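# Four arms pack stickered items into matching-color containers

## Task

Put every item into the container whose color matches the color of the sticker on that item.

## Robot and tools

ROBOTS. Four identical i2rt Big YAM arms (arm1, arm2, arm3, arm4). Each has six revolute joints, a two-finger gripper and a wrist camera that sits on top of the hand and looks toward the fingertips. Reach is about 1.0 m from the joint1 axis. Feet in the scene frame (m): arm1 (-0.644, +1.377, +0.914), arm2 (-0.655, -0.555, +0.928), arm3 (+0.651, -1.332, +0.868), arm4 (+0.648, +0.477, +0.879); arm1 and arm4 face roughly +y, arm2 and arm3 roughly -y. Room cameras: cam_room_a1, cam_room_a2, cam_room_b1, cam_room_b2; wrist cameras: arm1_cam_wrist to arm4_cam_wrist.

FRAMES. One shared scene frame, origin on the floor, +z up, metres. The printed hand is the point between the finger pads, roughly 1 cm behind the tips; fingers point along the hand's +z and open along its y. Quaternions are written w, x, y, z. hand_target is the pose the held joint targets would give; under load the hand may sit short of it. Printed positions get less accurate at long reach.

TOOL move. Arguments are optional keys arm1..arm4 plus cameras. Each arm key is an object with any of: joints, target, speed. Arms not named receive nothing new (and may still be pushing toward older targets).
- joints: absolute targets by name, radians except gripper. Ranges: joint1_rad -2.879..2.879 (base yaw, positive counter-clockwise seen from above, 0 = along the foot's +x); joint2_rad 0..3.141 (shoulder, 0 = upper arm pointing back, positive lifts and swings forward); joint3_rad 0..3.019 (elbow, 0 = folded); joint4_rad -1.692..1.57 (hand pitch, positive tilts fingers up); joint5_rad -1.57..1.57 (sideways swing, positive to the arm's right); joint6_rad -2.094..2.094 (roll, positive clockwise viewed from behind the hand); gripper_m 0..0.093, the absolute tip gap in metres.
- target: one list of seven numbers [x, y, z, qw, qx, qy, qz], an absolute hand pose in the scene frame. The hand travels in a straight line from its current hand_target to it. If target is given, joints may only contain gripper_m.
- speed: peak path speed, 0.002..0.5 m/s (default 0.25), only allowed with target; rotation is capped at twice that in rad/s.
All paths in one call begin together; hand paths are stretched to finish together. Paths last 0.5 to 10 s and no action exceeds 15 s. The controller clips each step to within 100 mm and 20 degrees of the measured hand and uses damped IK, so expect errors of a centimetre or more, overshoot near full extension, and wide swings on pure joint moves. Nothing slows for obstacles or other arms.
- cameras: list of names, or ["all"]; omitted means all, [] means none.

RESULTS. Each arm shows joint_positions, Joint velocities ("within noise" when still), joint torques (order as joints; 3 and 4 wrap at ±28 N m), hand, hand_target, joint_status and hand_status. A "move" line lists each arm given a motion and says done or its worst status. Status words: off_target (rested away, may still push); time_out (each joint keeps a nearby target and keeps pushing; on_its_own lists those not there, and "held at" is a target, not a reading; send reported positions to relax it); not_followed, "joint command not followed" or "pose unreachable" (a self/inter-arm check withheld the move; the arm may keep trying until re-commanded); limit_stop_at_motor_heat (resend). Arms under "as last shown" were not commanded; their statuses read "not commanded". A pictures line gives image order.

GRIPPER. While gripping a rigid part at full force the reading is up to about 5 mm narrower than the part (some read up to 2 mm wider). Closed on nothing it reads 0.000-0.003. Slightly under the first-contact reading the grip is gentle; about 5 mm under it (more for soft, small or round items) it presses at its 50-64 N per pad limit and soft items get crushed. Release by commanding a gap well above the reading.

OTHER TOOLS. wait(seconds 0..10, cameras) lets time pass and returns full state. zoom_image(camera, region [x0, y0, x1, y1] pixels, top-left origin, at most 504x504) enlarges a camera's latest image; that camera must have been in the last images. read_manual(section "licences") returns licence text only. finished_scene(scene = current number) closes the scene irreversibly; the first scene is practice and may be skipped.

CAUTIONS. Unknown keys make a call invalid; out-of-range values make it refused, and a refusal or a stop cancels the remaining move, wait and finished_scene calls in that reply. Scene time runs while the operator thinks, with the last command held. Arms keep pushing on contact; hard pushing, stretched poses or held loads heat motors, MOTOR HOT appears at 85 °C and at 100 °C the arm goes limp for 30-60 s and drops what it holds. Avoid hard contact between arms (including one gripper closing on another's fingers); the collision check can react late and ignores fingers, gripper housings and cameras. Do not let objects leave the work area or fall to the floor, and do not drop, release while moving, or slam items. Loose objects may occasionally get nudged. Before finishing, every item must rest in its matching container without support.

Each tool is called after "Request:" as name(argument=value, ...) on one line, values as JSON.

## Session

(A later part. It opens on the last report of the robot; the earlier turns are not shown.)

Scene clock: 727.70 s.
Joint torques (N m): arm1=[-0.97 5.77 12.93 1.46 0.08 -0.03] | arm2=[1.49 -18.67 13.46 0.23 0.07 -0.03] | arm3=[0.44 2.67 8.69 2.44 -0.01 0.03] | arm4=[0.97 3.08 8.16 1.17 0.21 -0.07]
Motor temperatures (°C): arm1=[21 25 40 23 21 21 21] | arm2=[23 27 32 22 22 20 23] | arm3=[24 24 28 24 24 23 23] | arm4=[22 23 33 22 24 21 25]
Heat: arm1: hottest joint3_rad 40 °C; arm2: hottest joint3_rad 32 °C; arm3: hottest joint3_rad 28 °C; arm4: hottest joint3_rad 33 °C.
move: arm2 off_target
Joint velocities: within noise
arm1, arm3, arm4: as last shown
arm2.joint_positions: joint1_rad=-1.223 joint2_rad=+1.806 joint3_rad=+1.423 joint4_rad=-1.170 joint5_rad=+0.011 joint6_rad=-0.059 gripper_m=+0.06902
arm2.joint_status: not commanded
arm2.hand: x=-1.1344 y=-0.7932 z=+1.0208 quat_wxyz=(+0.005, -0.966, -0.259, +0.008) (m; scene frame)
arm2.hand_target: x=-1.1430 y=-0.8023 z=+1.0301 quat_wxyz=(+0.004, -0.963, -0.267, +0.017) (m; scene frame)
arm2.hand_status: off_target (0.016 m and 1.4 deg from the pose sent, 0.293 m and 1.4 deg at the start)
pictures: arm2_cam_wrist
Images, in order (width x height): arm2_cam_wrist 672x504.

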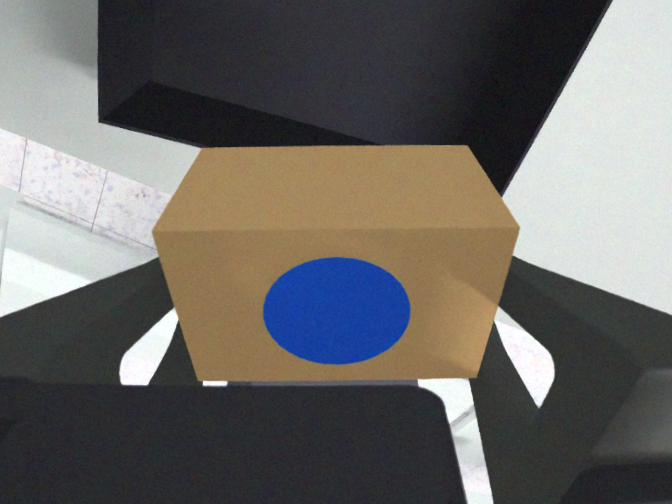

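Request:
move(arm2={"joints": {"joint1_rad": -0.6, "joint2_rad": 0.534, "joint3_rad": 1.403, "joint4_rad": -0.87, "joint5_rad": 0, "joint6_rad": 0}}, arm4={"joints": {"joint1_rad": 1.98, "joint2_rad": 0.6, "joint3_rad": 1.45, "joint4_rad": -1.1}}, cameras=[])

Request:
move(arm2={"joints": {"joint1_rad": 2.32, "joint2_rad": 0.534, "joint3_rad": 1.403, "joint4_rad": -0.87, "joint5_rad": 0, "joint6_rad": 0}}, cameras=["arm2_cam_wrist", "arm4_cam_wrist"])

Scene clock: 734.77 s.
Joint torques (N m): arm1=[-1.38 6.12 12.92 1.63 0.05 -0.03] | arm2=[0.03 1.96 9.29 2.91 0.11 0.2] | arm3=[0.44 2.67 8.69 2.43 -0.01 0.02] | arm4=[0.79 3.55 8.21 1.06 0.12 -0.06]
Motor temperatures (°C): arm1=[21 25 40 23 21 21 21] | arm2=[23 27 32 22 22 20 23] | arm3=[24 24 28 24 24 23 23] | arm4=[22 23 33 22 24 21 25]
Heat: arm1: hottest joint3_rad 40 °C; arm2: hottest joint3_rad 32 °C; arm3: hottest joint3_rad 28 °C; arm4: hottest joint3_rad 33 °C.
move: arm2 done; arm4 done
Joint velocities: within noise
arm1, arm3: as last shown
arm2.joint_positions: joint1_rad=-0.592 joint2_rad=+0.535 joint3_rad=+1.401 joint4_rad=-0.877 joint5_rad=-0.003 joint6_rad=-0.013 gripper_m=+0.06900
arm2.joint_status: all done
arm2.hand: x=-0.7590 y=-0.7570 z=+1.5973 quat_wxyz=(-0.362, -0.605, -0.376, +0.601) (m; scene frame)
arm2.hand_target: x=-0.7603 y=-0.7547 z=+1.6004 quat_wxyz=(-0.365, -0.607, -0.367, +0.604) (m; scene frame)
arm2.hand_status: not commanded
arm4.joint_positions: joint1_rad=+1.975 joint2_rad=+0.591 joint3_rad=+1.435 joint4_rad=-1.093 joint5_rad=-0.002 joint6_rad=+0.011 gripper_m=+0.09391
arm4.joint_status: all done
arm4.hand: x=+0.4380 y=+0.3739 z=+1.5033 quat_wxyz=(+0.145, +0.768, +0.176, -0.599) (m; scene frame)
arm4.hand_target: x=+0.4380 y=+0.3729 z=+1.5070 quat_wxyz=(+0.143, +0.767, +0.182, -0.599) (m; scene frame)
arm4.hand_status: not commanded
pictures: none
No camera images: "cameras" was empty.

Scene clock: 737.10 s.
Joint torques (N m): arm1=[-1.2 6.36 12.82 1.36 0.1 -0.03] | arm2=[1.08 2.26 9.24 2.86 0.04 0.19] | arm3=[0.56 2.55 8.68 2.44 -0.01 0.03] | arm4=[1.08 3.37 8.02 1.18 0.17 -0.05]
Motor temperatures (°C): arm1=[21 25 40 23 21 21 21] | arm2=[23 27 32 22 22 20 23] | arm3=[24 24 28 24 24 23 23] | arm4=[22 23 33 22 24 21 25]
Heat: arm1: hottest joint3_rad 40 °C; arm2: hottest joint3_rad 32 °C; arm3: hottest joint3_rad 28 °C; arm4: hottest joint3_rad 33 °C.
move: arm2 done
Joint velocities: within noise
arm1, arm3, arm4: as last shown
arm2.joint_positions: joint1_rad=+2.314 joint2_rad=+0.535 joint3_rad=+1.401 joint4_rad=-0.877 joint5_rad=-0.001 joint6_rad=-0.013 gripper_m=+0.06902
arm2.joint_status: all done
arm2.hand: x=-0.5098 y=-0.3875 z=+1.5990 quat_wxyz=(-0.642, +0.300, -0.643, -0.290) (m; scene frame)
arm2.hand_target: x=-0.5115 y=-0.3879 z=+1.6021 quat_wxyz=(-0.643, +0.296, -0.641, -0.297) (m; scene frame)
arm2.hand_status: not commanded
pictures: arm2_cam_wrist, arm4_cam_wrist
Images, in order (width x height): arm2_cam_wrist 672x504, arm4_cam_wrist 672x504.

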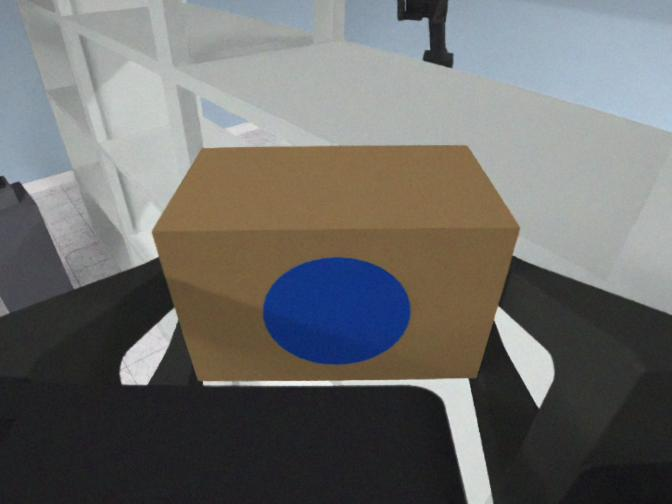

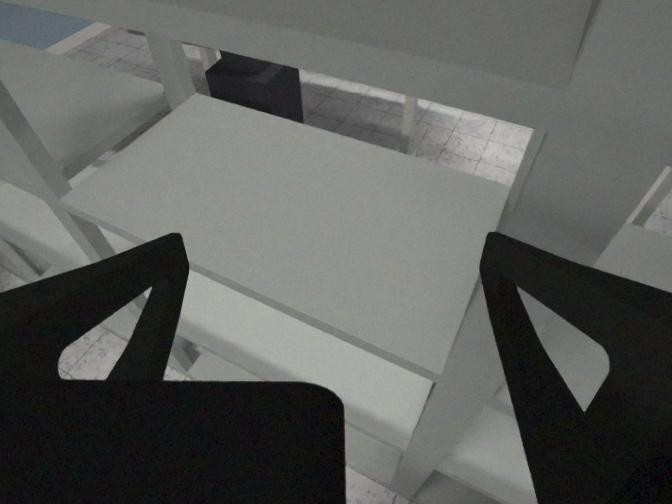

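Request:
move(arm2={"target": [-0.383, -0.235, 1.16, -0.6416, 0.2971, -0.6416, -0.2971], "speed": 0.3}, cameras=["arm2_cam_wrist"])

Request:
move(arm2={"target": [-0.175, 0.01, 1.15, -0.6416, 0.2971, -0.6416, -0.2971], "speed": 0.25}, cameras=["arm2_cam_wrist"])

Scene clock: 746.07 s.
Joint torques (N m): arm1=[-0.85 5.95 12.86 1.48 0.1 -0.04] | arm2=[1.38 -6.53 9.36 3.59 0.08 0.19] | arm3=[0.44 2.55 8.69 2.43 -0.03 0.01] | arm4=[1.38 3.43 8.17 1.16 0.17 -0.07]
Motor temperatures (°C): arm1=[21 25 40 23 21 21 21] | arm2=[23 26 32 22 22 20 24] | arm3=[24 24 28 24 24 23 23] | arm4=[22 23 33 22 24 21 25]
Heat: arm1: hottest joint3_rad 40 °C; arm2: hottest joint3_rad 32 °C; arm3: hottest joint3_rad 28 °C; arm4: hottest joint3_rad 33 °C.
move: arm2 done
Joint velocities: within noise
arm1, arm3, arm4: as last shown
arm2.joint_positions: joint1_rad=+2.314 joint2_rad=+1.071 joint3_rad=+0.312 joint4_rad=+0.733 joint5_rad=-0.001 joint6_rad=-0.013 gripper_m=+0.06902
arm2.joint_status: not commanded
arm2.hand: x=-0.3794 y=-0.2354 z=+1.1561 quat_wxyz=(-0.637, +0.302, -0.647, -0.288) (m; scene frame)
arm2.hand_target: x=-0.3829 y=-0.2351 z=+1.1601 quat_wxyz=(-0.642, +0.297, -0.642, -0.297) (m; scene frame)
arm2.hand_status: done (0.005 m and 1.5 deg from the pose sent, 0.482 m and 0.9 deg at the start)
pictures: arm2_cam_wrist
Images, in order (width x height): arm2_cam_wrist 672x504.

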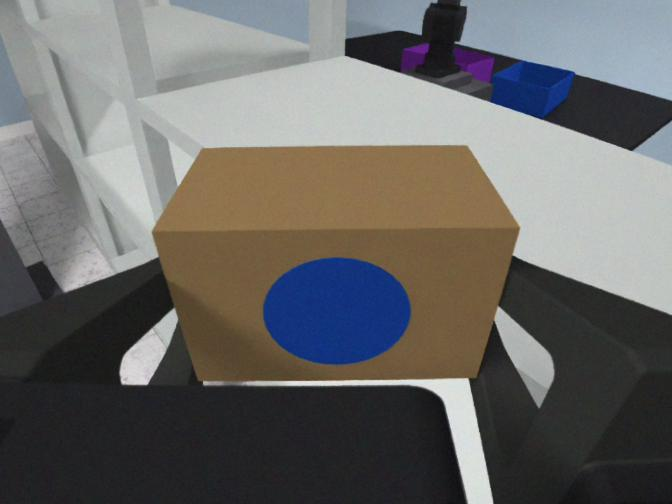

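Scene clock: 747.97 s.
Joint torques (N m): arm1=[-1.44 6.01 13.03 1.24 0.1 -0.05] | arm2=[1.14 -17.61 14.34 2.1 0.06 0.19] | arm3=[0.62 2.49 8.7 2.48 -0.01 0.02] | arm4=[1.14 3.37 8.2 1.2 0.16 -0.08]
Motor temperatures (°C): arm1=[21 25 40 23 21 21 21] | arm2=[23 26 32 22 22 20 24] | arm3=[24 24 28 24 24 23 23] | arm4=[22 23 33 22 24 21 25]
Heat: arm1: hottest joint3_rad 40 °C; arm2: hottest joint3_rad 32 °C; arm3: hottest joint3_rad 28 °C; arm4: hottest joint3_rad 33 °C.
move: arm2 off_target
Joint velocities: within noise
arm1, arm3, arm4: as last shown
arm2.joint_positions: joint1_rad=+2.314 joint2_rad=+1.865 joint3_rad=+1.129 joint4_rad=+0.717 joint5_rad=-0.001 joint6_rad=-0.013 gripper_m=+0.06902
arm2.joint_status: not commanded
arm2.hand: x=-0.1822 y=-0.0059 z=+1.1427 quat_wxyz=(-0.639, +0.302, -0.646, -0.289) (m; scene frame)
arm2.hand_target: x=-0.1759 y=+0.0089 z=+1.1501 quat_wxyz=(-0.642, +0.297, -0.642, -0.297) (m; scene frame)
arm2.hand_status: off_target (0.019 m and 1.2 deg from the pose sent, 0.319 m and 1.5 deg at the start)
pictures: arm2_cam_wrist
Images, in order (width x height): arm2_cam_wrist 672x504.

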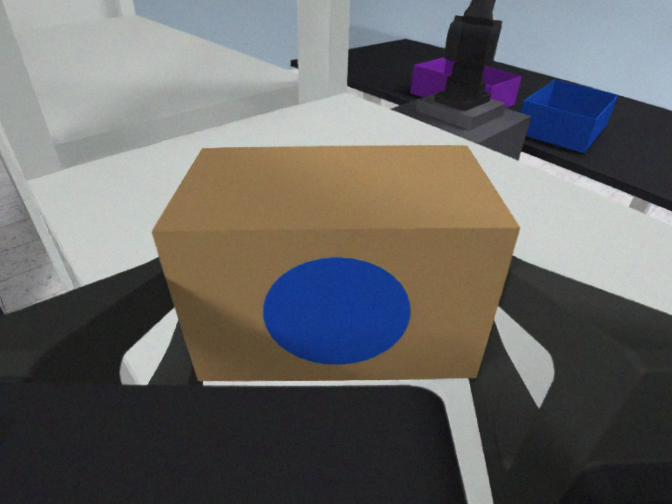

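Request:
move(arm2={"target": [-0.092, 0.117, 1.08, -0.6416, 0.2971, -0.6416, -0.2971], "speed": 0.2}, cameras=["arm2_cam_wrist"])

Request:
move(arm2={"target": [-0.092, 0.117, 1.055, -0.6416, 0.2971, -0.6416, -0.2971], "speed": 0.06}, cameras=[])

Request:
move(arm2={"target": [-0.092, 0.117, 1.043, -0.6416, 0.2971, -0.6416, -0.2971], "speed": 0.05}, cameras=[])

Scene clock: 755.27 s.
Joint torques (N m): arm1=[-1.08 6.12 13.11 1.44 0.1 -0.05] | arm2=[1.44 -23.18 15.62 2.14 0.13 0.19] | arm3=[0.56 2.49 8.66 2.43 -0.01 0.01] | arm4=[1.08 3.49 8.1 1.18 0.15 -0.06]
Motor temperatures (°C): arm1=[21 25 40 23 21 21 21] | arm2=[23 27 34 22 22 20 24] | arm3=[24 24 28 24 24 23 23] | arm4=[22 23 33 22 24 21 25]
Heat: arm1: hottest joint3_rad 40 °C; arm2: hottest joint3_rad 34 °C; arm3: hottest joint3_rad 28 °C; arm4: hottest joint3_rad 33 °C.
move: arm2 off_target
Joint velocities: within noise
arm1, arm4: as last shown
arm2.joint_positions: joint1_rad=+2.320 joint2_rad=+2.249 joint3_rad=+1.593 joint4_rad=+0.634 joint5_rad=+0.005 joint6_rad=-0.013 gripper_m=+0.06902
arm2.joint_status: not commanded
arm2.hand: x=-0.0968 y=+0.0993 z=+1.0753 quat_wxyz=(-0.638, +0.302, -0.647, -0.288) (m; scene frame)
arm2.hand_target: x=-0.0933 y=+0.1155 z=+1.0801 quat_wxyz=(-0.642, +0.297, -0.642, -0.297) (m; scene frame)
arm2.hand_status: off_target (0.019 m and 1.3 deg from the pose sent, 0.165 m and 1.2 deg at the start)
arm3.joint_positions: joint1_rad=-2.020 joint2_rad=+0.594 joint3_rad=+1.434 joint4_rad=-1.117 joint5_rad=+0.001 joint6_rad=-0.008 gripper_m=+0.09400
arm3.joint_status: not commanded
arm3.hand: x=+0.4505 y=-1.1946 z=+1.4815 quat_wxyz=(+0.167, -0.768, +0.225, +0.576) (m; scene frame)
arm3.hand_target: x=+0.4514 y=-1.1922 z=+1.4918 quat_wxyz=(+0.170, -0.758, +0.230, +0.586) (m; scene frame)
arm3.hand_status: not commanded
pictures: arm2_cam_wrist
Images, in order (width x height): arm2_cam_wrist 672x504.

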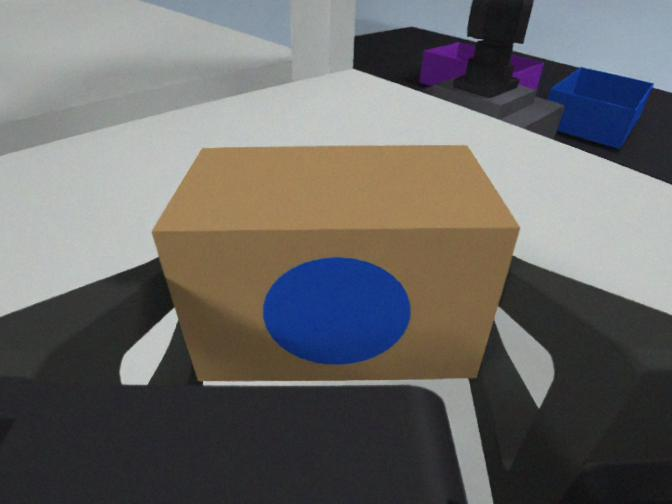

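Scene clock: 756.43 s.
Joint torques (N m): arm1=[-1.08 5.95 12.93 1.47 0.08 -0.04] | arm2=[1.44 -23.24 15.16 3.59 0.12 0.19] | arm3=[0.5 2.67 8.68 2.44 -0.01 0.01] | arm4=[1.61 3.14 8.12 1.31 0.15 -0.08]
Motor temperatures (°C): arm1=[21 25 40 23 21 21 21] | arm2=[23 27 34 22 22 20 24] | arm3=[24 24 28 24 24 23 23] | arm4=[22 23 33 22 24 21 25]
Heat: arm1: hottest joint3_rad 40 °C; arm2: hottest joint3_rad 34 °C; arm3: hottest joint3_rad 28 °C; arm4: hottest joint3_rad 33 °C.
move: arm2 off_target
Joint velocities: within noise
arm1, arm3, arm4: as last shown
arm2.joint_positions: joint1_rad=+2.320 joint2_rad=+2.289 joint3_rad=+1.593 joint4_rad=+0.641 joint5_rad=+0.005 joint6_rad=-0.013 gripper_m=+0.06902
arm2.joint_status: not commanded
arm2.hand: x=-0.0967 y=+0.0994 z=+1.0437 quat_wxyz=(-0.628, +0.307, -0.657, -0.283) (m; scene frame)
arm2.hand_target: x=-0.0935 y=+0.1153 z=+1.0551 quat_wxyz=(-0.641, +0.297, -0.642, -0.297) (m; scene frame)
arm2.hand_status: off_target (0.021 m and 3.1 deg from the pose sent, 0.027 m and 1.3 deg at the start)
pictures: none
No camera images: "cameras" was empty.

Scene clock: 757.47 s.
Joint torques (N m): arm1=[-0.91 5.6 12.9 1.48 0.12 -0.04] | arm2=[1.44 -22.89 15.13 3.55 0.13 0.18] | arm3=[0.67 2.78 8.68 2.45 -0.02 0.02] | arm4=[0.79 3.14 8.2 1.21 0.15 -0.08]
Motor temperatures (°C): arm1=[21 25 40 23 21 21 21] | arm2=[23 27 34 23 22 20 24] | arm3=[24 24 28 24 24 23 23] | arm4=[22 23 33 22 24 21 25]
Heat: arm1: hottest joint3_rad 40 °C; arm2: hottest joint3_rad 34 °C; arm3: hottest joint3_rad 28 °C; arm4: hottest joint3_rad 33 °C.
move: arm2 off_target
Joint velocities: within noise
arm1.joint_positions: joint1_rad=-1.006 joint2_rad=+0.522 joint3_rad=+1.356 joint4_rad=-1.189 joint5_rad=-0.002 joint6_rad=+0.006 gripper_m=+0.09391
arm1.joint_status: not commanded
arm1.hand: x=-0.4616 y=+1.5027 z=+1.4870 quat_wxyz=(-0.536, +0.252, -0.785, -0.183) (m; scene frame)
arm1.hand_target: x=-0.4660 y=+1.5006 z=+1.5050 quat_wxyz=(-0.546, +0.254, -0.777, -0.186) (m; scene frame)
arm1.hand_status: not commanded
arm2.joint_positions: joint1_rad=+2.320 joint2_rad=+2.303 joint3_rad=+1.593 joint4_rad=+0.659 joint5_rad=+0.005 joint6_rad=-0.013 gripper_m=+0.06902
arm2.joint_status: not commanded
arm2.hand: x=-0.0968 y=+0.0994 z=+1.0362 quat_wxyz=(-0.629, +0.306, -0.656, -0.284) (m; scene frame)
arm2.hand_target: x=-0.0934 y=+0.1153 z=+1.0432 quat_wxyz=(-0.641, +0.297, -0.642, -0.297) (m; scene frame)
arm2.hand_status: off_target (0.020 m and 2.8 deg from the pose sent, 0.018 m and 3.1 deg at the start)
arm3, arm4: as last shown
pictures: none
No camera images: "cameras" was empty.

Request:
move(arm2={"target": [-0.092, 0.117, 1.03, -0.6416, 0.2971, -0.6416, -0.2971], "speed": 0.05}, cameras=[])

Request:
move(arm2={"target": [-0.092, 0.117, 1.018, -0.6416, 0.2971, -0.6416, -0.2971], "speed": 0.05}, cameras=["arm2_cam_wrist"])

Scene clock: 763.10 s.
Joint torques (N m): arm1=[-1.26 5.48 12.92 1.46 0.06 0.01] | arm2=[1.44 -22.18 14.76 3.41 0.13 0.17] | arm3=[0.44 2.67 8.68 2.51 -0.02 0.02] | arm4=[1.03 3.08 8.12 1.18 0.15 -0.06]
Motor temperatures (°C): arm1=[21 25 40 23 21 21 21] | arm2=[23 27 35 23 22 20 24] | arm3=[24 24 28 24 24 23 23] | arm4=[22 23 33 22 24 21 25]
Heat: arm1: hottest joint3_rad 40 °C; arm2: hottest joint3_rad 35 °C; arm3: hottest joint3_rad 28 °C; arm4: hottest joint3_rad 33 °C.
move: arm2 off_target
Joint velocities: within noise
arm1, arm3, arm4: as last shown
arm2.joint_positions: joint1_rad=+2.320 joint2_rad=+2.316 joint3_rad=+1.599 joint4_rad=+0.683 joint5_rad=+0.005 joint6_rad=-0.011 gripper_m=+0.06902
arm2.joint_status: not commanded
arm2.hand: x=-0.0957 y=+0.1007 z=+1.0345 quat_wxyz=(-0.634, +0.303, -0.651, -0.287) (m; scene frame)
arm2.hand_target: x=-0.0933 y=+0.1155 z=+1.0300 quat_wxyz=(-0.641, +0.297, -0.642, -0.297) (m; scene frame)
arm2.hand_status: off_target (0.017 m and 1.8 deg from the pose sent, 0.019 m and 2.8 deg at the start)
pictures: none
No camera images: "cameras" was empty.

Scene clock: 764.07 s.
Joint torques (N m): arm1=[-1.26 6.36 12.9 1.36 0.05 -0.04] | arm2=[1.38 -21.42 14.2 3.19 0.13 0.11] | arm3=[0.44 2.55 8.69 2.45 -0.01 0.02] | arm4=[1.38 3.43 8.17 1.31 0.13 -0.05]
Motor temperatures (°C): arm1=[21 25 40 23 21 21 21] | arm2=[23 27 35 23 22 20 24] | arm3=[24 24 28 24 24 23 23] | arm4=[22 23 33 22 24 21 25]
Heat: arm1: hottest joint3_rad 40 °C; arm2: hottest joint3_rad 35 °C; arm3: hottest joint3_rad 28 °C; arm4: hottest joint3_rad 33 °C.
move: arm2 off_target
Joint velocities: within noise
arm1, arm3: as last shown
arm2.joint_positions: joint1_rad=+2.320 joint2_rad=+2.327 joint3_rad=+1.606 joint4_rad=+0.709 joint5_rad=+0.005 joint6_rad=-0.006 gripper_m=+0.06902
arm2.joint_status: not commanded
arm2.hand: x=-0.0947 y=+0.1018 z=+1.0349 quat_wxyz=(-0.640, +0.298, -0.645, -0.292) (m; scene frame)
arm2.hand_target: x=-0.0937 y=+0.1150 z=+1.0179 quat_wxyz=(-0.641, +0.297, -0.642, -0.297) (m; scene frame)
arm2.hand_status: off_target (0.023 m and 0.7 deg from the pose sent, 0.024 m and 1.8 deg at the start)
arm4.joint_positions: joint1_rad=+1.975 joint2_rad=+0.591 joint3_rad=+1.435 joint4_rad=-1.093 joint5_rad=-0.002 joint6_rad=+0.011 gripper_m=+0.09391
arm4.joint_status: not commanded
arm4.hand: x=+0.4380 y=+0.3739 z=+1.5033 quat_wxyz=(+0.145, +0.768, +0.176, -0.599) (m; scene frame)
arm4.hand_target: x=+0.4380 y=+0.3729 z=+1.5070 quat_wxyz=(+0.143, +0.767, +0.182, -0.599) (m; scene frame)
arm4.hand_status: not commanded
pictures: arm2_cam_wrist
Images, in order (width x height): arm2_cam_wrist 672x504.

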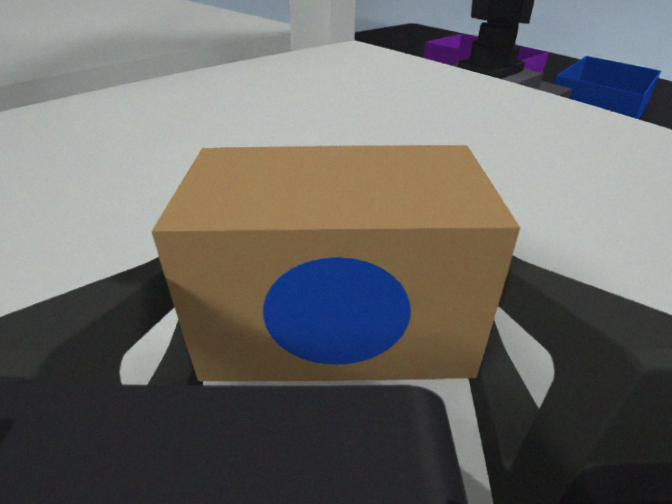

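Request:
move(arm2={"joints": {"gripper_m": 0.09}}, cameras=["arm2_cam_wrist"])

Request:
move(arm2={"target": [-0.165, 0.032, 1.05, -0.6416, 0.2971, -0.6416, -0.2971], "speed": 0.15}, cameras=["arm2_cam_wrist"])

Request:
move(arm2={"target": [-0.383, -0.235, 1.16, -0.6416, 0.2971, -0.6416, -0.2971], "speed": 0.3}, cameras=["arm2_cam_wrist"])

Scene clock: 768.30 s.
Joint torques (N m): arm1=[-1.08 6.18 12.94 1.39 0.1 -0.05] | arm2=[1.49 -21.48 14 3.21 0.03 0.11] | arm3=[0.56 2.73 8.68 2.44 -0.02 0.02] | arm4=[1.2 3.43 8.13 1.2 0.14 -0.1]
Motor temperatures (°C): arm1=[21 25 40 23 21 21 21] | arm2=[23 27 36 23 22 20 24] | arm3=[24 24 28 24 24 23 23] | arm4=[22 23 32 22 24 21 25]
Heat: arm1: hottest joint3_rad 40 °C; arm2: hottest joint3_rad 36 °C; arm3: hottest joint3_rad 28 °C; arm4: hottest joint3_rad 32 °C.
move: arm2 done
Joint velocities: within noise
arm1, arm3, arm4: as last shown
arm2.joint_positions: joint1_rad=+2.320 joint2_rad=+2.329 joint3_rad=+1.609 joint4_rad=+0.709 joint5_rad=+0.008 joint6_rad=-0.006 gripper_m=+0.08992
arm2.joint_status: all done
arm2.hand: x=-0.0937 y=+0.1018 z=+1.0353 quat_wxyz=(-0.641, +0.297, -0.645, -0.291) (m; scene frame)
arm2.hand_target: x=-0.0938 y=+0.1151 z=+1.0181 quat_wxyz=(-0.641, +0.297, -0.642, -0.297) (m; scene frame)
arm2.hand_status: not commanded
pictures: arm2_cam_wrist
Images, in order (width x height): arm2_cam_wrist 672x504.

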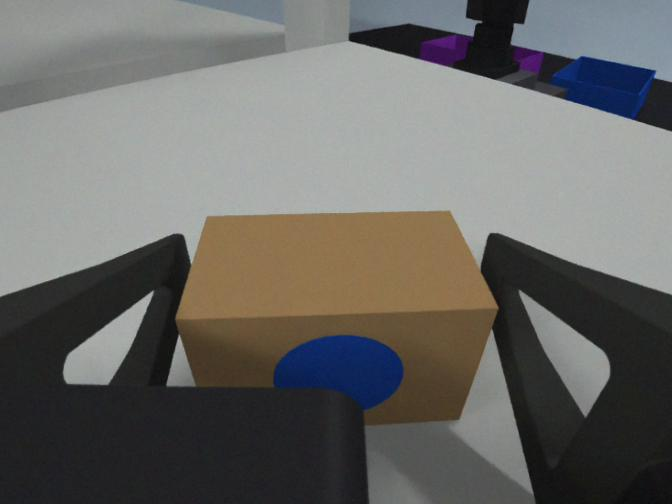

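Scene clock: 769.63 s.
Joint torques (N m): arm1=[-1.03 5.71 12.97 1.47 0.05 -0.03] | arm2=[1.49 -23.36 7.84 3.37 0.09 0.09] | arm3=[0.5 2.73 8.7 2.48 -0.02 0] | arm4=[1.08 2.96 8.1 1.17 0.17 -0.08]
Motor temperatures (°C): arm1=[21 25 40 23 21 21 21] | arm2=[23 27 36 23 22 20 24] | arm3=[24 24 28 24 24 23 23] | arm4=[22 23 32 22 24 21 25]
Heat: arm1: hottest joint3_rad 40 °C; arm2: hottest joint3_rad 36 °C; arm3: hottest joint3_rad 28 °C; arm4: hottest joint3_rad 32 °C.
move: arm2 done
Joint velocities: within noise
arm1, arm3, arm4: as last shown
arm2.joint_positions: joint1_rad=+2.322 joint2_rad=+2.134 joint3_rad=+1.247 joint4_rad=+0.867 joint5_rad=+0.009 joint6_rad=-0.002 gripper_m=+0.08992
arm2.joint_status: not commanded
arm2.hand: x=-0.1572 y=+0.0300 z=+1.0446 quat_wxyz=(-0.638, +0.298, -0.648, -0.292) (m; scene frame)
arm2.hand_target: x=-0.1649 y=+0.0320 z=+1.0498 quat_wxyz=(-0.641, +0.297, -0.642, -0.297) (m; scene frame)
arm2.hand_status: done (0.010 m and 1.0 deg from the pose sent, 0.101 m and 0.7 deg at the start)
pictures: arm2_cam_wrist
Images, in order (width x height): arm2_cam_wrist 672x504.

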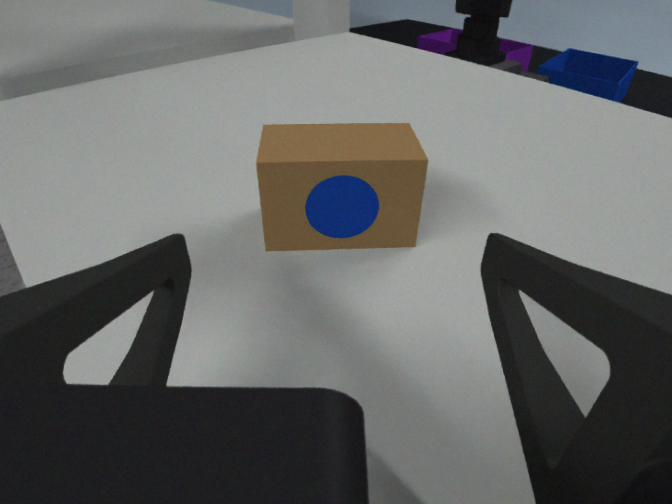

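Scene clock: 771.57 s.
Joint torques (N m): arm1=[-1.08 6.07 12.97 1.35 0.07 -0.04] | arm2=[0.85 -5.07 9.22 1.95 -0.16 0.09] | arm3=[0.44 2.49 8.69 2.44 -0.02 0.02] | arm4=[1.03 3.02 8.25 1.28 0.12 -0.05]
Motor temperatures (°C): arm1=[21 25 40 23 21 21 21] | arm2=[23 27 35 23 22 20 24] | arm3=[24 24 28 24 24 23 23] | arm4=[22 23 32 22 24 21 25]
Heat: arm1: hottest joint3_rad 40 °C; arm2: hottest joint3_rad 35 °C; arm3: hottest joint3_rad 28 °C; arm4: hottest joint3_rad 32 °C.
move: arm2 off_target
Joint velocities: within noise
arm1, arm3, arm4: as last shown
arm2.joint_positions: joint1_rad=+2.322 joint2_rad=+1.056 joint3_rad=+0.314 joint4_rad=+0.772 joint5_rad=+0.005 joint6_rad=-0.002 gripper_m=+0.08992
arm2.joint_status: not commanded
arm2.hand: x=-0.3820 y=-0.2347 z=+1.1727 quat_wxyz=(-0.653, +0.291, -0.631, -0.301) (m; scene frame)
arm2.hand_target: x=-0.3831 y=-0.2352 z=+1.1602 quat_wxyz=(-0.642, +0.297, -0.642, -0.297) (m; scene frame)
arm2.hand_status: off_target (0.013 m and 2.0 deg from the pose sent, 0.367 m and 1.0 deg at the start)
pictures: arm2_cam_wrist
Images, in order (width x height): arm2_cam_wrist 672x504.

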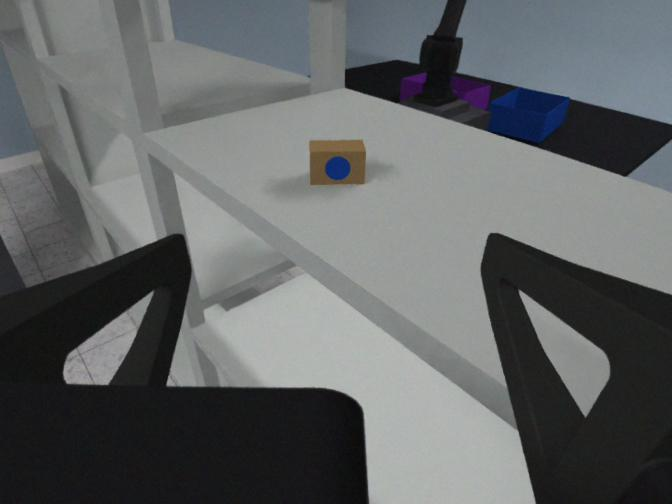

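Request:
move(arm2={"target": [-0.165, 0.032, 1.055, -0.6416, 0.2971, -0.6416, -0.2971], "speed": 0.25}, cameras=["arm2_cam_wrist"])

Request:
move(arm2={"target": [-0.092, 0.117, 1.043, -0.6416, 0.2971, -0.6416, -0.2971], "speed": 0.1}, cameras=["arm2_cam_wrist"])

Request:
move(arm2={"joints": {"gripper_m": 0.05}}, cameras=["arm2_cam_wrist"])

Scene clock: 792.80 s.
Joint torques (N m): arm1=[-1.44 5.83 12.82 1.35 0.07 -0.05] | arm2=[1.32 -19.31 12.55 2.06 0.14 0.09] | arm3=[0.44 2.67 8.68 2.45 -0.02 0.02] | arm4=[1.03 3.31 8.21 1.21 0.15 -0.07]
Motor temperatures (°C): arm1=[21 25 40 23 21 21 21] | arm2=[23 27 34 22 22 20 23] | arm3=[24 24 28 24 24 23 23] | arm4=[22 23 32 22 24 21 25]
Heat: arm1: hottest joint3_rad 40 °C; arm2: hottest joint3_rad 34 °C; arm3: hottest joint3_rad 28 °C; arm4: hottest joint3_rad 32 °C.
move: arm2 off_target
Joint velocities: within noise
arm1, arm4: as last shown
arm2.joint_positions: joint1_rad=+2.323 joint2_rad=+2.084 joint3_rad=+1.186 joint4_rad=+0.891 joint5_rad=+0.008 joint6_rad=-0.002 gripper_m=+0.08992
arm2.joint_status: not commanded
arm2.hand: x=-0.1690 y=+0.0166 z=+1.0576 quat_wxyz=(-0.642, +0.296, -0.643, -0.294) (m; scene frame)
arm2.hand_target: x=-0.1657 y=+0.0311 z=+1.0552 quat_wxyz=(-0.642, +0.297, -0.642, -0.297) (m; scene frame)
arm2.hand_status: off_target (0.016 m and 0.4 deg from the pose sent, 0.363 m and 2.0 deg at the start)
arm3.joint_positions: joint1_rad=-2.020 joint2_rad=+0.594 joint3_rad=+1.434 joint4_rad=-1.117 joint5_rad=+0.001 joint6_rad=-0.008 gripper_m=+0.09400
arm3.joint_status: not commanded
arm3.hand: x=+0.4505 y=-1.1946 z=+1.4815 quat_wxyz=(+0.167, -0.768, +0.225, +0.576) (m; scene frame)
arm3.hand_target: x=+0.4514 y=-1.1922 z=+1.4918 quat_wxyz=(+0.170, -0.758, +0.230, +0.586) (m; scene frame)
arm3.hand_status: not commanded
pictures: arm2_cam_wrist
Images, in order (width x height): arm2_cam_wrist 672x504.

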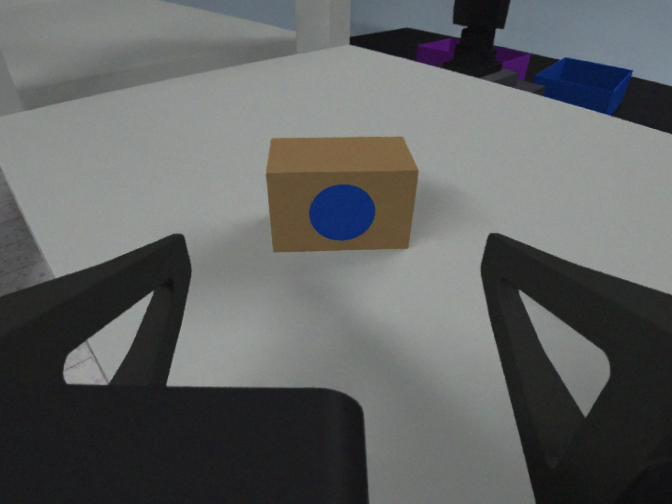

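Scene clock: 794.53 s.
Joint torques (N m): arm1=[-1.49 6.36 12.98 1.4 0.07 -0.02] | arm2=[1.2 -22.36 14.83 1.98 0 0.09] | arm3=[0.5 2.73 8.7 2.44 -0.02 0.02] | arm4=[0.97 3.25 8.06 1.28 0.16 -0.08]
Motor temperatures (°C): arm1=[21 25 40 23 21 21 21] | arm2=[23 27 34 22 22 20 23] | arm3=[24 24 28 24 24 23 23] | arm4=[22 23 32 22 24 21 25]
Heat: arm1: hottest joint3_rad 40 °C; arm2: hottest joint3_rad 34 °C; arm3: hottest joint3_rad 28 °C; arm4: hottest joint3_rad 32 °C.
move: arm2 off_target
Joint velocities: within noise
arm1, arm3, arm4: as last shown
arm2.joint_positions: joint1_rad=+2.323 joint2_rad=+2.297 joint3_rad=+1.597 joint4_rad=+0.699 joint5_rad=+0.008 joint6_rad=-0.002 gripper_m=+0.08992
arm2.joint_status: not commanded
arm2.hand: x=-0.0972 y=+0.1016 z=+1.0531 quat_wxyz=(-0.644, +0.295, -0.642, -0.295) (m; scene frame)
arm2.hand_target: x=-0.0933 y=+0.1153 z=+1.0429 quat_wxyz=(-0.642, +0.297, -0.642, -0.297) (m; scene frame)
arm2.hand_status: off_target (0.019 m and 0.4 deg from the pose sent, 0.127 m and 0.4 deg at the start)
pictures: arm2_cam_wrist
Images, in order (width x height): arm2_cam_wrist 672x504.

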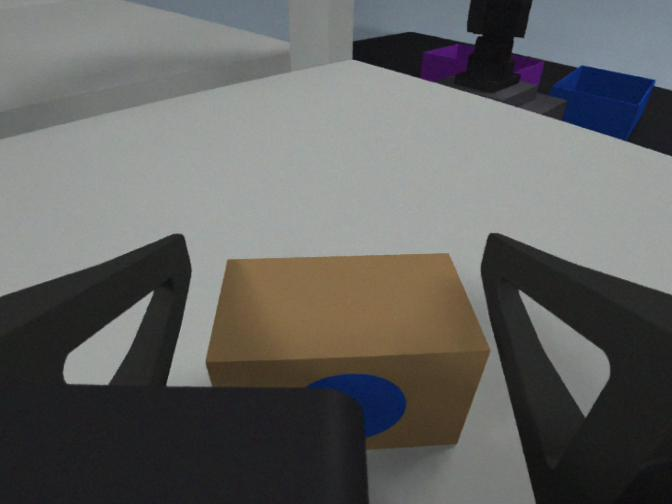

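Scene clock: 795.10 s.
Joint torques (N m): arm1=[-1.44 6.18 12.89 1.26 0.12 -0.06] | arm2=[1.26 -22.3 14.83 1.98 0 0.09] | arm3=[0.56 2.78 8.68 2.47 -0.03 0.02] | arm4=[1.49 3.31 8.16 1.28 0.14 -0.02]
Motor temperatures (°C): arm1=[21 25 40 23 21 21 21] | arm2=[23 27 34 22 22 20 23] | arm3=[24 24 28 24 24 23 23] | arm4=[22 23 32 22 24 21 25]
Heat: arm1: hottest joint3_rad 40 °C; arm2: hottest joint3_rad 34 °C; arm3: hottest joint3_rad 28 °C; arm4: hottest joint3_rad 32 °C.
move: arm2 off_target
Joint velocities: within noise
arm1.joint_positions: joint1_rad=-1.006 joint2_rad=+0.522 joint3_rad=+1.356 joint4_rad=-1.189 joint5_rad=-0.002 joint6_rad=+0.006 gripper_m=+0.09391
arm1.joint_status: not commanded
arm1.hand: x=-0.4616 y=+1.5027 z=+1.4870 quat_wxyz=(-0.536, +0.252, -0.785, -0.183) (m; scene frame)
arm1.hand_target: x=-0.4660 y=+1.5006 z=+1.5050 quat_wxyz=(-0.546, +0.254, -0.777, -0.186) (m; scene frame)
arm1.hand_status: not commanded
arm2.joint_positions: joint1_rad=+2.323 joint2_rad=+2.297 joint3_rad=+1.597 joint4_rad=+0.698 joint5_rad=+0.008 joint6_rad=-0.002 gripper_m=+0.06874
arm2.joint_status: gripper_m off_target (ended at +0.06877, target +0.05000)
arm2.hand: x=-0.0972 y=+0.1016 z=+1.0530 quat_wxyz=(-0.643, +0.295, -0.642, -0.295) (m; scene frame)
arm2.hand_target: x=-0.0933 y=+0.1153 z=+1.0429 quat_wxyz=(-0.642, +0.297, -0.642, -0.297) (m; scene frame)
arm2.hand_status: not commanded
arm3, arm4: as last shown
pictures: arm2_cam_wrist
Images, in order (width x height): arm2_cam_wrist 672x504.

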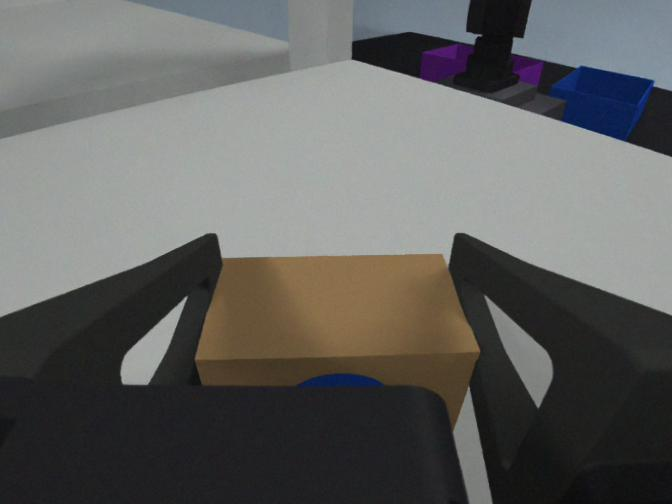

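Request:
move(arm2={"joints": {"gripper_m": 0.09}}, cameras=[])

Request:
move(arm2={"target": [-0.092, 0.117, 1.025, -0.6416, 0.2971, -0.6416, -0.2971], "speed": 0.06}, cameras=["arm2_cam_wrist"])

Request:
move(arm2={"joints": {"gripper_m": 0.05}}, cameras=["arm2_cam_wrist"])

Scene clock: 800.33 s.
Joint torques (N m): arm1=[-1.61 5.71 12.78 1.66 0.09 -0.03] | arm2=[1.2 -22.24 14.87 2.02 0.01 0.08] | arm3=[0.56 2.43 8.7 2.47 -0.02 0.02] | arm4=[1.03 3.43 8.18 1.2 0.15 -0.08]
Motor temperatures (°C): arm1=[21 25 40 23 21 21 21] | arm2=[23 27 34 22 22 20 23] | arm3=[24 24 28 24 24 23 23] | arm4=[22 23 33 22 24 21 25]
Heat: arm1: hottest joint3_rad 40 °C; arm2: hottest joint3_rad 34 °C; arm3: hottest joint3_rad 28 °C; arm4: hottest joint3_rad 33 °C.
move: arm2 done
Joint velocities: within noise
arm1, arm3, arm4: as last shown
arm2.joint_positions: joint1_rad=+2.323 joint2_rad=+2.297 joint3_rad=+1.597 joint4_rad=+0.698 joint5_rad=+0.008 joint6_rad=-0.002 gripper_m=+0.08992
arm2.joint_status: all done
arm2.hand: x=-0.0972 y=+0.1016 z=+1.0530 quat_wxyz=(-0.643, +0.295, -0.642, -0.295) (m; scene frame)
arm2.hand_target: x=-0.0933 y=+0.1153 z=+1.0429 quat_wxyz=(-0.642, +0.297, -0.642, -0.297) (m; scene frame)
arm2.hand_status: not commanded
pictures: none
No camera images: "cameras" was empty.

Scene clock: 801.30 s.
Joint torques (N m): arm1=[-1.03 5.77 12.81 1.4 0.06 0.01] | arm2=[1.26 -22.01 14.5 2.99 0.02 0.05] | arm3=[0.5 2.73 8.69 2.45 -0.01 0.02] | arm4=[1.14 3.08 8.27 1.11 0.16 -0.08]
Motor temperatures (°C): arm1=[21 25 40 23 21 21 21] | arm2=[23 27 34 22 22 20 23] | arm3=[24 24 29 24 24 23 23] | arm4=[22 23 33 22 24 21 25]
Heat: arm1: hottest joint3_rad 40 °C; arm2: hottest joint3_rad 34 °C; arm3: hottest joint3_rad 29 °C; arm4: hottest joint3_rad 33 °C.
move: arm2 off_target
Joint velocities: within noise
arm1, arm3: as last shown
arm2.joint_positions: joint1_rad=+2.323 joint2_rad=+2.324 joint3_rad=+1.603 joint4_rad=+0.702 joint5_rad=+0.008 joint6_rad=+0.002 gripper_m=+0.08992
arm2.joint_status: not commanded
arm2.hand: x=-0.0965 y=+0.1025 z=+1.0350 quat_wxyz=(-0.637, +0.297, -0.648, -0.294) (m; scene frame)
arm2.hand_target: x=-0.0932 y=+0.1154 z=+1.0252 quat_wxyz=(-0.642, +0.297, -0.642, -0.297) (m; scene frame)
arm2.hand_status: off_target (0.018 m and 0.9 deg from the pose sent, 0.032 m and 0.4 deg at the start)
arm4.joint_positions: joint1_rad=+1.975 joint2_rad=+0.591 joint3_rad=+1.435 joint4_rad=-1.093 joint5_rad=-0.002 joint6_rad=+0.011 gripper_m=+0.09391
arm4.joint_status: not commanded
arm4.hand: x=+0.4380 y=+0.3739 z=+1.5033 quat_wxyz=(+0.145, +0.768, +0.176, -0.599) (m; scene frame)
arm4.hand_target: x=+0.4380 y=+0.3729 z=+1.5070 quat_wxyz=(+0.143, +0.767, +0.182, -0.599) (m; scene frame)
arm4.hand_status: not commanded
pictures: arm2_cam_wrist
Images, in order (width x height): arm2_cam_wrist 672x504.

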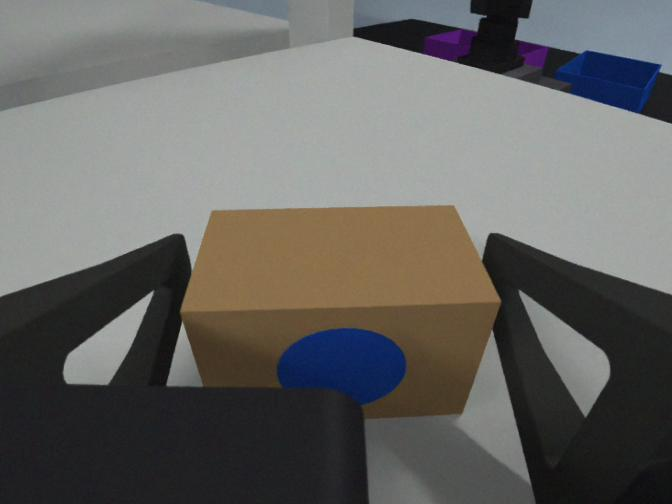

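Scene clock: 801.87 s.
Joint torques (N m): arm1=[-1.2 6.01 12.77 1.46 0.12 -0.02] | arm2=[1.08 -22.12 14.49 3 0.01 0.05] | arm3=[0.5 2.73 8.65 2.44 -0.01 0.02] | arm4=[1.14 3.37 8.14 1.17 0.16 -0.05]
Motor temperatures (°C): arm1=[21 24 40 23 21 21 21] | arm2=[23 27 34 22 22 20 23] | arm3=[24 24 29 24 24 23 23] | arm4=[22 23 33 22 24 21 25]
Heat: arm1: hottest joint3_rad 40 °C; arm2: hottest joint3_rad 34 °C; arm3: hottest joint3_rad 29 °C; arm4: hottest joint3_rad 33 °C.
move: arm2 off_target
Joint velocities: within noise
arm1, arm3, arm4: as last shown
arm2.joint_positions: joint1_rad=+2.323 joint2_rad=+2.324 joint3_rad=+1.603 joint4_rad=+0.702 joint5_rad=+0.008 joint6_rad=+0.002 gripper_m=+0.06931
arm2.joint_status: gripper_m off_target (ended at +0.06933, target +0.05000)
arm2.hand: x=-0.0965 y=+0.1025 z=+1.0346 quat_wxyz=(-0.637, +0.297, -0.648, -0.293) (m; scene frame)
arm2.hand_target: x=-0.0933 y=+0.1154 z=+1.0250 quat_wxyz=(-0.641, +0.297, -0.642, -0.297) (m; scene frame)
arm2.hand_status: not commanded
pictures: arm2_cam_wrist
Images, in order (width x height): arm2_cam_wrist 672x504.

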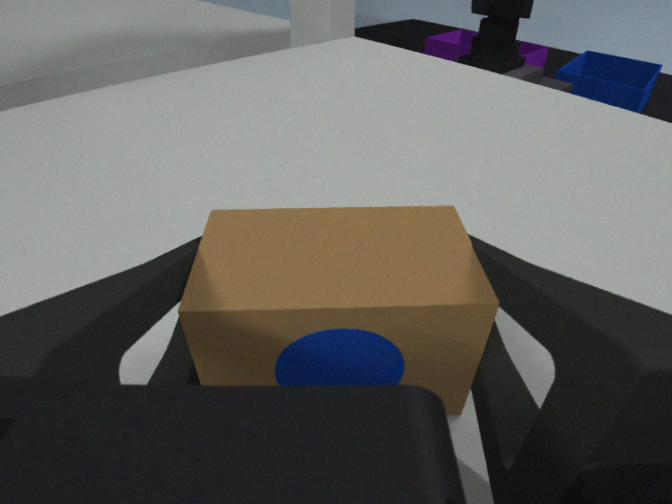

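Request:
move(arm2={"target": [-0.092, 0.117, 1.075, -0.6416, 0.2971, -0.6416, -0.2971], "speed": 0.1}, cameras=[])

Request:
move(arm2={"target": [0.006, -0.03, 1.075, -0.6678, 0.2326, -0.6678, -0.2326], "speed": 0.15}, cameras=["arm2_cam_wrist"])

Scene clock: 821.73 s.
Joint torques (N m): arm1=[-1.32 5.71 13.03 1.44 0.05 -0.06] | arm2=[1.2 -27.75 14.12 2.11 0.01 0.06] | arm3=[0.56 2.61 8.69 2.43 -0.01 0.02] | arm4=[1.26 3.25 8.06 1.14 0.15 -0.08]
Motor temperatures (°C): arm1=[21 24 40 23 21 21 21] | arm2=[23 27 35 23 22 20 24] | arm3=[24 24 29 24 24 23 23] | arm4=[22 23 33 22 24 21 25]
Heat: arm1: hottest joint3_rad 40 °C; arm2: hottest joint3_rad 35 °C; arm3: hottest joint3_rad 29 °C; arm4: hottest joint3_rad 33 °C.
move: arm2 off_target
Joint velocities: within noise
arm1, arm3, arm4: as last shown
arm2.joint_positions: joint1_rad=+2.323 joint2_rad=+2.303 joint3_rad=+1.604 joint4_rad=+0.644 joint5_rad=+0.008 joint6_rad=+0.002 gripper_m=+0.06931
arm2.joint_status: not commanded
arm2.hand: x=-0.0965 y=+0.1026 z=+1.0384 quat_wxyz=(-0.626, +0.302, -0.659, -0.288) (m; scene frame)
arm2.hand_target: x=-0.0936 y=+0.1149 z=+1.0755 quat_wxyz=(-0.642, +0.297, -0.642, -0.297) (m; scene frame)
arm2.hand_status: off_target (0.040 m and 3.0 deg from the pose sent, 0.043 m and 1.0 deg at the start)
pictures: none
No camera images: "cameras" was empty.

Scene clock: 823.50 s.
Joint torques (N m): arm1=[-1.38 5.95 12.98 1.29 0.1 -0.03] | arm2=[0.97 -27.22 9.14 3.55 -0.16 0.04] | arm3=[0.73 2.43 8.7 2.44 -0.03 0.01] | arm4=[1.14 3.37 8.05 1.31 0.15 -0.05]
Motor temperatures (°C): arm1=[21 24 40 23 21 21 21] | arm2=[23 27 35 23 22 20 24] | arm3=[24 24 29 24 24 23 23] | arm4=[22 23 33 22 24 21 25]
Heat: arm1: hottest joint3_rad 40 °C; arm2: hottest joint3_rad 35 °C; arm3: hottest joint3_rad 29 °C; arm4: hottest joint3_rad 33 °C.
move: arm2 off_target
Joint velocities: within noise
arm1, arm3, arm4: as last shown
arm2.joint_positions: joint1_rad=+2.125 joint2_rad=+2.243 joint3_rad=+1.541 joint4_rad=+0.669 joint5_rad=+0.006 joint6_rad=+0.002 gripper_m=+0.06931
arm2.joint_status: not commanded
arm2.hand: x=+0.0101 y=-0.0293 z=+1.0605 quat_wxyz=(-0.658, +0.233, -0.678, -0.228) (m; scene frame)
arm2.hand_target: x=+0.0063 y=-0.0299 z=+1.0750 quat_wxyz=(-0.668, +0.232, -0.668, -0.233) (m; scene frame)
arm2.hand_status: off_target (0.015 m and 1.7 deg from the pose sent, 0.172 m and 11.3 deg at the start)
pictures: arm2_cam_wrist
Images, in order (width x height): arm2_cam_wrist 672x504.

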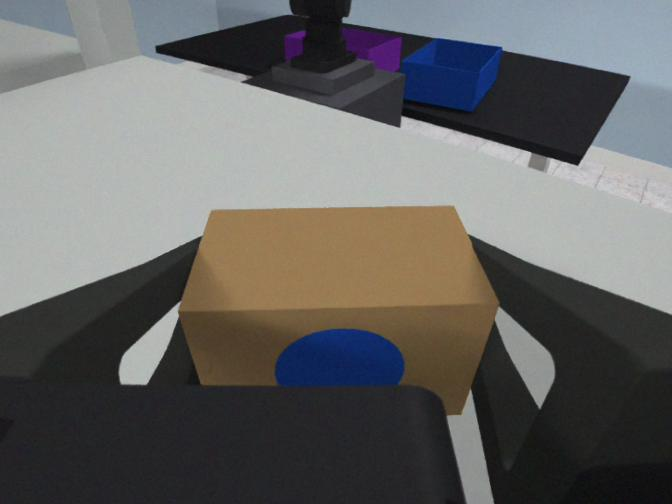

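Request:
move(arm2={"target": [0.0, -0.035, 1.055, -0.6678, 0.2326, -0.6678, -0.2326], "speed": 0.05}, cameras=[])

Request:
move(arm2={"target": [0.0, -0.035, 1.042, -0.6678, 0.2326, -0.6678, -0.2326], "speed": 0.05}, cameras=[])

Request:
move(arm2={"target": [0.0, -0.035, 1.03, -0.6678, 0.2326, -0.6678, -0.2326], "speed": 0.05}, cameras=["arm2_cam_wrist"])

Scene clock: 830.63 s.
Joint torques (N m): arm1=[-1.2 6.42 12.89 1.36 0.09 -0.06] | arm2=[0.79 -25.29 9.01 3.56 -0.16 0.04] | arm3=[0.44 2.55 8.66 2.48 -0.02 0.02] | arm4=[0.85 3.02 8.1 1.13 0.15 -0.08]
Motor temperatures (°C): arm1=[21 24 40 23 21 21 21] | arm2=[23 27 35 23 22 20 24] | arm3=[24 24 29 24 24 23 23] | arm4=[22 23 33 22 24 21 25]
Heat: arm1: hottest joint3_rad 40 °C; arm2: hottest joint3_rad 35 °C; arm3: hottest joint3_rad 29 °C; arm4: hottest joint3_rad 33 °C.
move: arm2 done
Joint velocities: within noise
arm1, arm4: as last shown
arm2.joint_positions: joint1_rad=+2.125 joint2_rad=+2.243 joint3_rad=+1.508 joint4_rad=+0.720 joint5_rad=+0.005 joint6_rad=+0.002 gripper_m=+0.06931
arm2.joint_status: not commanded
arm2.hand: x=+0.0034 y=-0.0344 z=+1.0548 quat_wxyz=(-0.664, +0.232, -0.673, -0.230) (m; scene frame)
arm2.hand_target: x=+0.0001 y=-0.0350 z=+1.0550 quat_wxyz=(-0.668, +0.233, -0.668, -0.233) (m; scene frame)
arm2.hand_status: done (0.003 m and 0.8 deg from the pose sent, 0.013 m and 1.7 deg at the start)
arm3.joint_positions: joint1_rad=-2.020 joint2_rad=+0.594 joint3_rad=+1.434 joint4_rad=-1.117 joint5_rad=+0.001 joint6_rad=-0.008 gripper_m=+0.09400
arm3.joint_status: not commanded
arm3.hand: x=+0.4505 y=-1.1946 z=+1.4815 quat_wxyz=(+0.167, -0.768, +0.225, +0.576) (m; scene frame)
arm3.hand_target: x=+0.4514 y=-1.1922 z=+1.4918 quat_wxyz=(+0.170, -0.758, +0.230, +0.586) (m; scene frame)
arm3.hand_status: not commanded
pictures: none
No camera images: "cameras" was empty.

Scene clock: 831.60 s.
Joint torques (N m): arm1=[-1.55 6.12 12.98 1.33 0.09 -0.06] | arm2=[0.79 -23.3 8.98 3.56 -0.16 0.04] | arm3=[0.67 2.55 8.68 2.43 -0.01 0.02] | arm4=[1.2 3.6 8.13 1.2 0.13 -0.07]
Motor temperatures (°C): arm1=[21 24 40 23 21 21 21] | arm2=[23 27 35 23 22 20 24] | arm3=[24 24 29 24 24 23 23] | arm4=[22 23 33 22 24 21 25]
Heat: arm1: hottest joint3_rad 40 °C; arm2: hottest joint3_rad 35 °C; arm3: hottest joint3_rad 29 °C; arm4: hottest joint3_rad 33 °C.
move: arm2 off_target
Joint velocities: within noise
arm1, arm3, arm4: as last shown
arm2.joint_positions: joint1_rad=+2.125 joint2_rad=+2.243 joint3_rad=+1.508 joint4_rad=+0.742 joint5_rad=+0.005 joint6_rad=+0.002 gripper_m=+0.06931
arm2.joint_status: not commanded
arm2.hand: x=+0.0035 y=-0.0344 z=+1.0602 quat_wxyz=(-0.671, +0.229, -0.666, -0.233) (m; scene frame)
arm2.hand_target: x=-0.0001 y=-0.0352 z=+1.0421 quat_wxyz=(-0.668, +0.233, -0.668, -0.233) (m; scene frame)
arm2.hand_status: off_target (0.019 m and 0.6 deg from the pose sent, 0.013 m and 0.8 deg at the start)
pictures: none
No camera images: "cameras" was empty.

Scene clock: 832.57 s.
Joint torques (N m): arm1=[-1.03 5.89 12.9 1.36 0.11 -0.02] | arm2=[0.73 -21.77 8.9 3.56 -0.16 0.04] | arm3=[0.56 2.61 8.7 2.43 -0.02 0.02] | arm4=[1.2 3.37 8.1 1.22 0.17 -0.07]
Motor temperatures (°C): arm1=[21 24 40 23 21 21 21] | arm2=[23 28 34 23 22 20 24] | arm3=[24 24 29 24 24 23 23] | arm4=[22 23 33 22 24 21 25]
Heat: arm1: hottest joint3_rad 40 °C; arm2: hottest joint3_rad 34 °C; arm3: hottest joint3_rad 29 °C; arm4: hottest joint3_rad 33 °C.
move: arm2 off_target
Joint velocities: within noise
arm1.joint_positions: joint1_rad=-1.006 joint2_rad=+0.522 joint3_rad=+1.356 joint4_rad=-1.189 joint5_rad=-0.002 joint6_rad=+0.006 gripper_m=+0.09391
arm1.joint_status: not commanded
arm1.hand: x=-0.4616 y=+1.5027 z=+1.4870 quat_wxyz=(-0.536, +0.252, -0.785, -0.183) (m; scene frame)
arm1.hand_target: x=-0.4660 y=+1.5006 z=+1.5050 quat_wxyz=(-0.546, +0.254, -0.777, -0.186) (m; scene frame)
arm1.hand_status: not commanded
arm2.joint_positions: joint1_rad=+2.125 joint2_rad=+2.247 joint3_rad=+1.508 joint4_rad=+0.763 joint5_rad=+0.005 joint6_rad=+0.002 gripper_m=+0.06931
arm2.joint_status: not commanded
arm2.hand: x=+0.0034 y=-0.0345 z=+1.0629 quat_wxyz=(-0.677, +0.227, -0.660, -0.235) (m; scene frame)
arm2.hand_target: x=-0.0006 y=-0.0356 z=+1.0305 quat_wxyz=(-0.668, +0.233, -0.668, -0.233) (m; scene frame)
arm2.hand_status: off_target (0.033 m and 1.6 deg from the pose sent, 0.030 m and 0.6 deg at the start)
arm3, arm4: as last shown
pictures: arm2_cam_wrist
Images, in order (width x height): arm2_cam_wrist 672x504.

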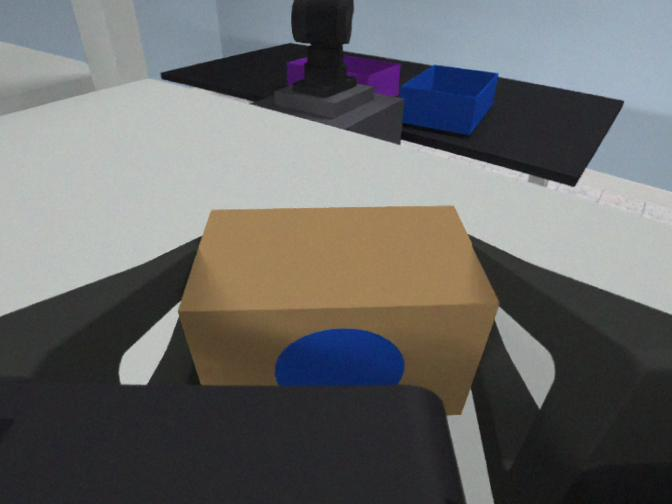

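Request:
move(arm2={"target": [0.0, -0.035, 1.01, -0.6678, 0.2326, -0.6678, -0.2326], "speed": 0.05}, cameras=["arm2_cam_wrist"])

Scene clock: 837.00 s.
Joint torques (N m): arm1=[-0.67 5.83 12.81 1.5 0.08 -0.06] | arm2=[0.85 -22.3 9.1 3.49 -0.16 0.04] | arm3=[0.44 2.61 8.7 2.41 -0.02 0.02] | arm4=[0.97 3.14 8.16 1.24 0.15 -0.1]
Motor temperatures (°C): arm1=[21 24 41 23 21 21 21] | arm2=[23 28 34 23 22 20 24] | arm3=[24 24 29 24 24 23 23] | arm4=[22 23 33 22 24 21 25]
Heat: arm1: hottest joint3_rad 41 °C; arm2: hottest joint3_rad 34 °C; arm3: hottest joint3_rad 29 °C; arm4: hottest joint3_rad 33 °C.
move: arm2 off_target
Joint velocities: within noise
arm1, arm3, arm4: as last shown
arm2.joint_positions: joint1_rad=+2.125 joint2_rad=+2.289 joint3_rad=+1.508 joint4_rad=+0.796 joint5_rad=+0.005 joint6_rad=+0.003 gripper_m=+0.06931
arm2.joint_status: not commanded
arm2.hand: x=+0.0029 y=-0.0348 z=+1.0365 quat_wxyz=(-0.674, +0.228, -0.663, -0.235) (m; scene frame)
arm2.hand_target: x=-0.0005 y=-0.0355 z=+1.0103 quat_wxyz=(-0.668, +0.233, -0.668, -0.233) (m; scene frame)
arm2.hand_status: off_target (0.027 m and 1.1 deg from the pose sent, 0.053 m and 1.6 deg at the start)
pictures: arm2_cam_wrist
Images, in order (width x height): arm2_cam_wrist 672x504.

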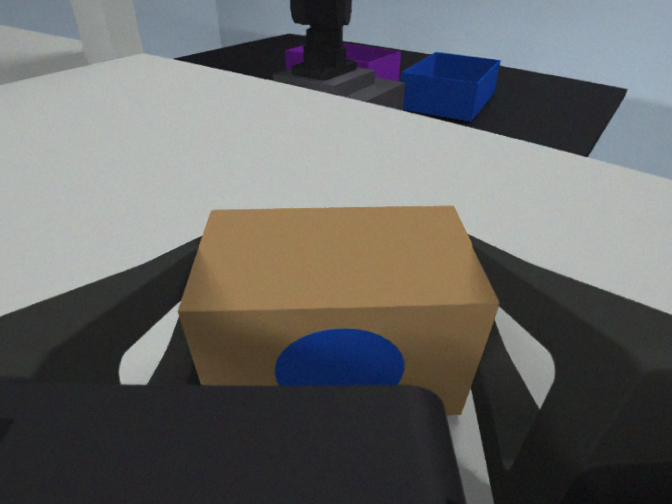

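Request:
move(arm2={"target": [0.0, -0.035, 0.998, -0.6678, 0.2326, -0.6678, -0.2326], "speed": 0.05}, cameras=["arm2_cam_wrist"])

Scene clock: 840.97 s.
Joint torques (N m): arm1=[-1.55 5.95 13.04 1.26 0.06 -0.04] | arm2=[0.79 -21.13 9.14 3.3 -0.13 0.03] | arm3=[0.56 2.43 8.69 2.4 -0.02 0.02] | arm4=[1.38 3.55 8.1 1.32 0.14 -0.07]
Motor temperatures (°C): arm1=[21 24 41 23 21 21 21] | arm2=[23 28 34 23 22 20 24] | arm3=[24 24 29 24 24 23 23] | arm4=[22 23 33 22 24 21 25]
Heat: arm1: hottest joint3_rad 41 °C; arm2: hottest joint3_rad 34 °C; arm3: hottest joint3_rad 29 °C; arm4: hottest joint3_rad 33 °C.
move: arm2 off_target
Joint velocities: within noise
arm1, arm3: as last shown
arm2.joint_positions: joint1_rad=+2.125 joint2_rad=+2.296 joint3_rad=+1.508 joint4_rad=+0.821 joint5_rad=+0.005 joint6_rad=+0.003 gripper_m=+0.06931
arm2.joint_status: not commanded
arm2.hand: x=+0.0026 y=-0.0349 z=+1.0370 quat_wxyz=(-0.680, +0.226, -0.656, -0.237) (m; scene frame)
arm2.hand_target: x=-0.0012 y=-0.0361 z=+0.9986 quat_wxyz=(-0.668, +0.233, -0.668, -0.232) (m; scene frame)
arm2.hand_status: off_target (0.039 m and 2.1 deg from the pose sent, 0.039 m and 1.1 deg at the start)
arm4.joint_positions: joint1_rad=+1.975 joint2_rad=+0.591 joint3_rad=+1.435 joint4_rad=-1.093 joint5_rad=-0.002 joint6_rad=+0.011 gripper_m=+0.09391
arm4.joint_status: not commanded
arm4.hand: x=+0.4380 y=+0.3739 z=+1.5033 quat_wxyz=(+0.145, +0.768, +0.176, -0.599) (m; scene frame)
arm4.hand_target: x=+0.4380 y=+0.3729 z=+1.5070 quat_wxyz=(+0.143, +0.767, +0.182, -0.599) (m; scene frame)
arm4.hand_status: not commanded
pictures: arm2_cam_wrist
Images, in order (width x height): arm2_cam_wrist 672x504.

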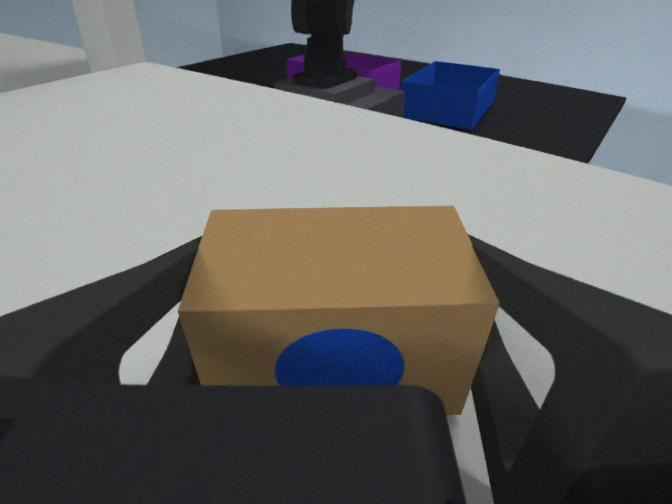

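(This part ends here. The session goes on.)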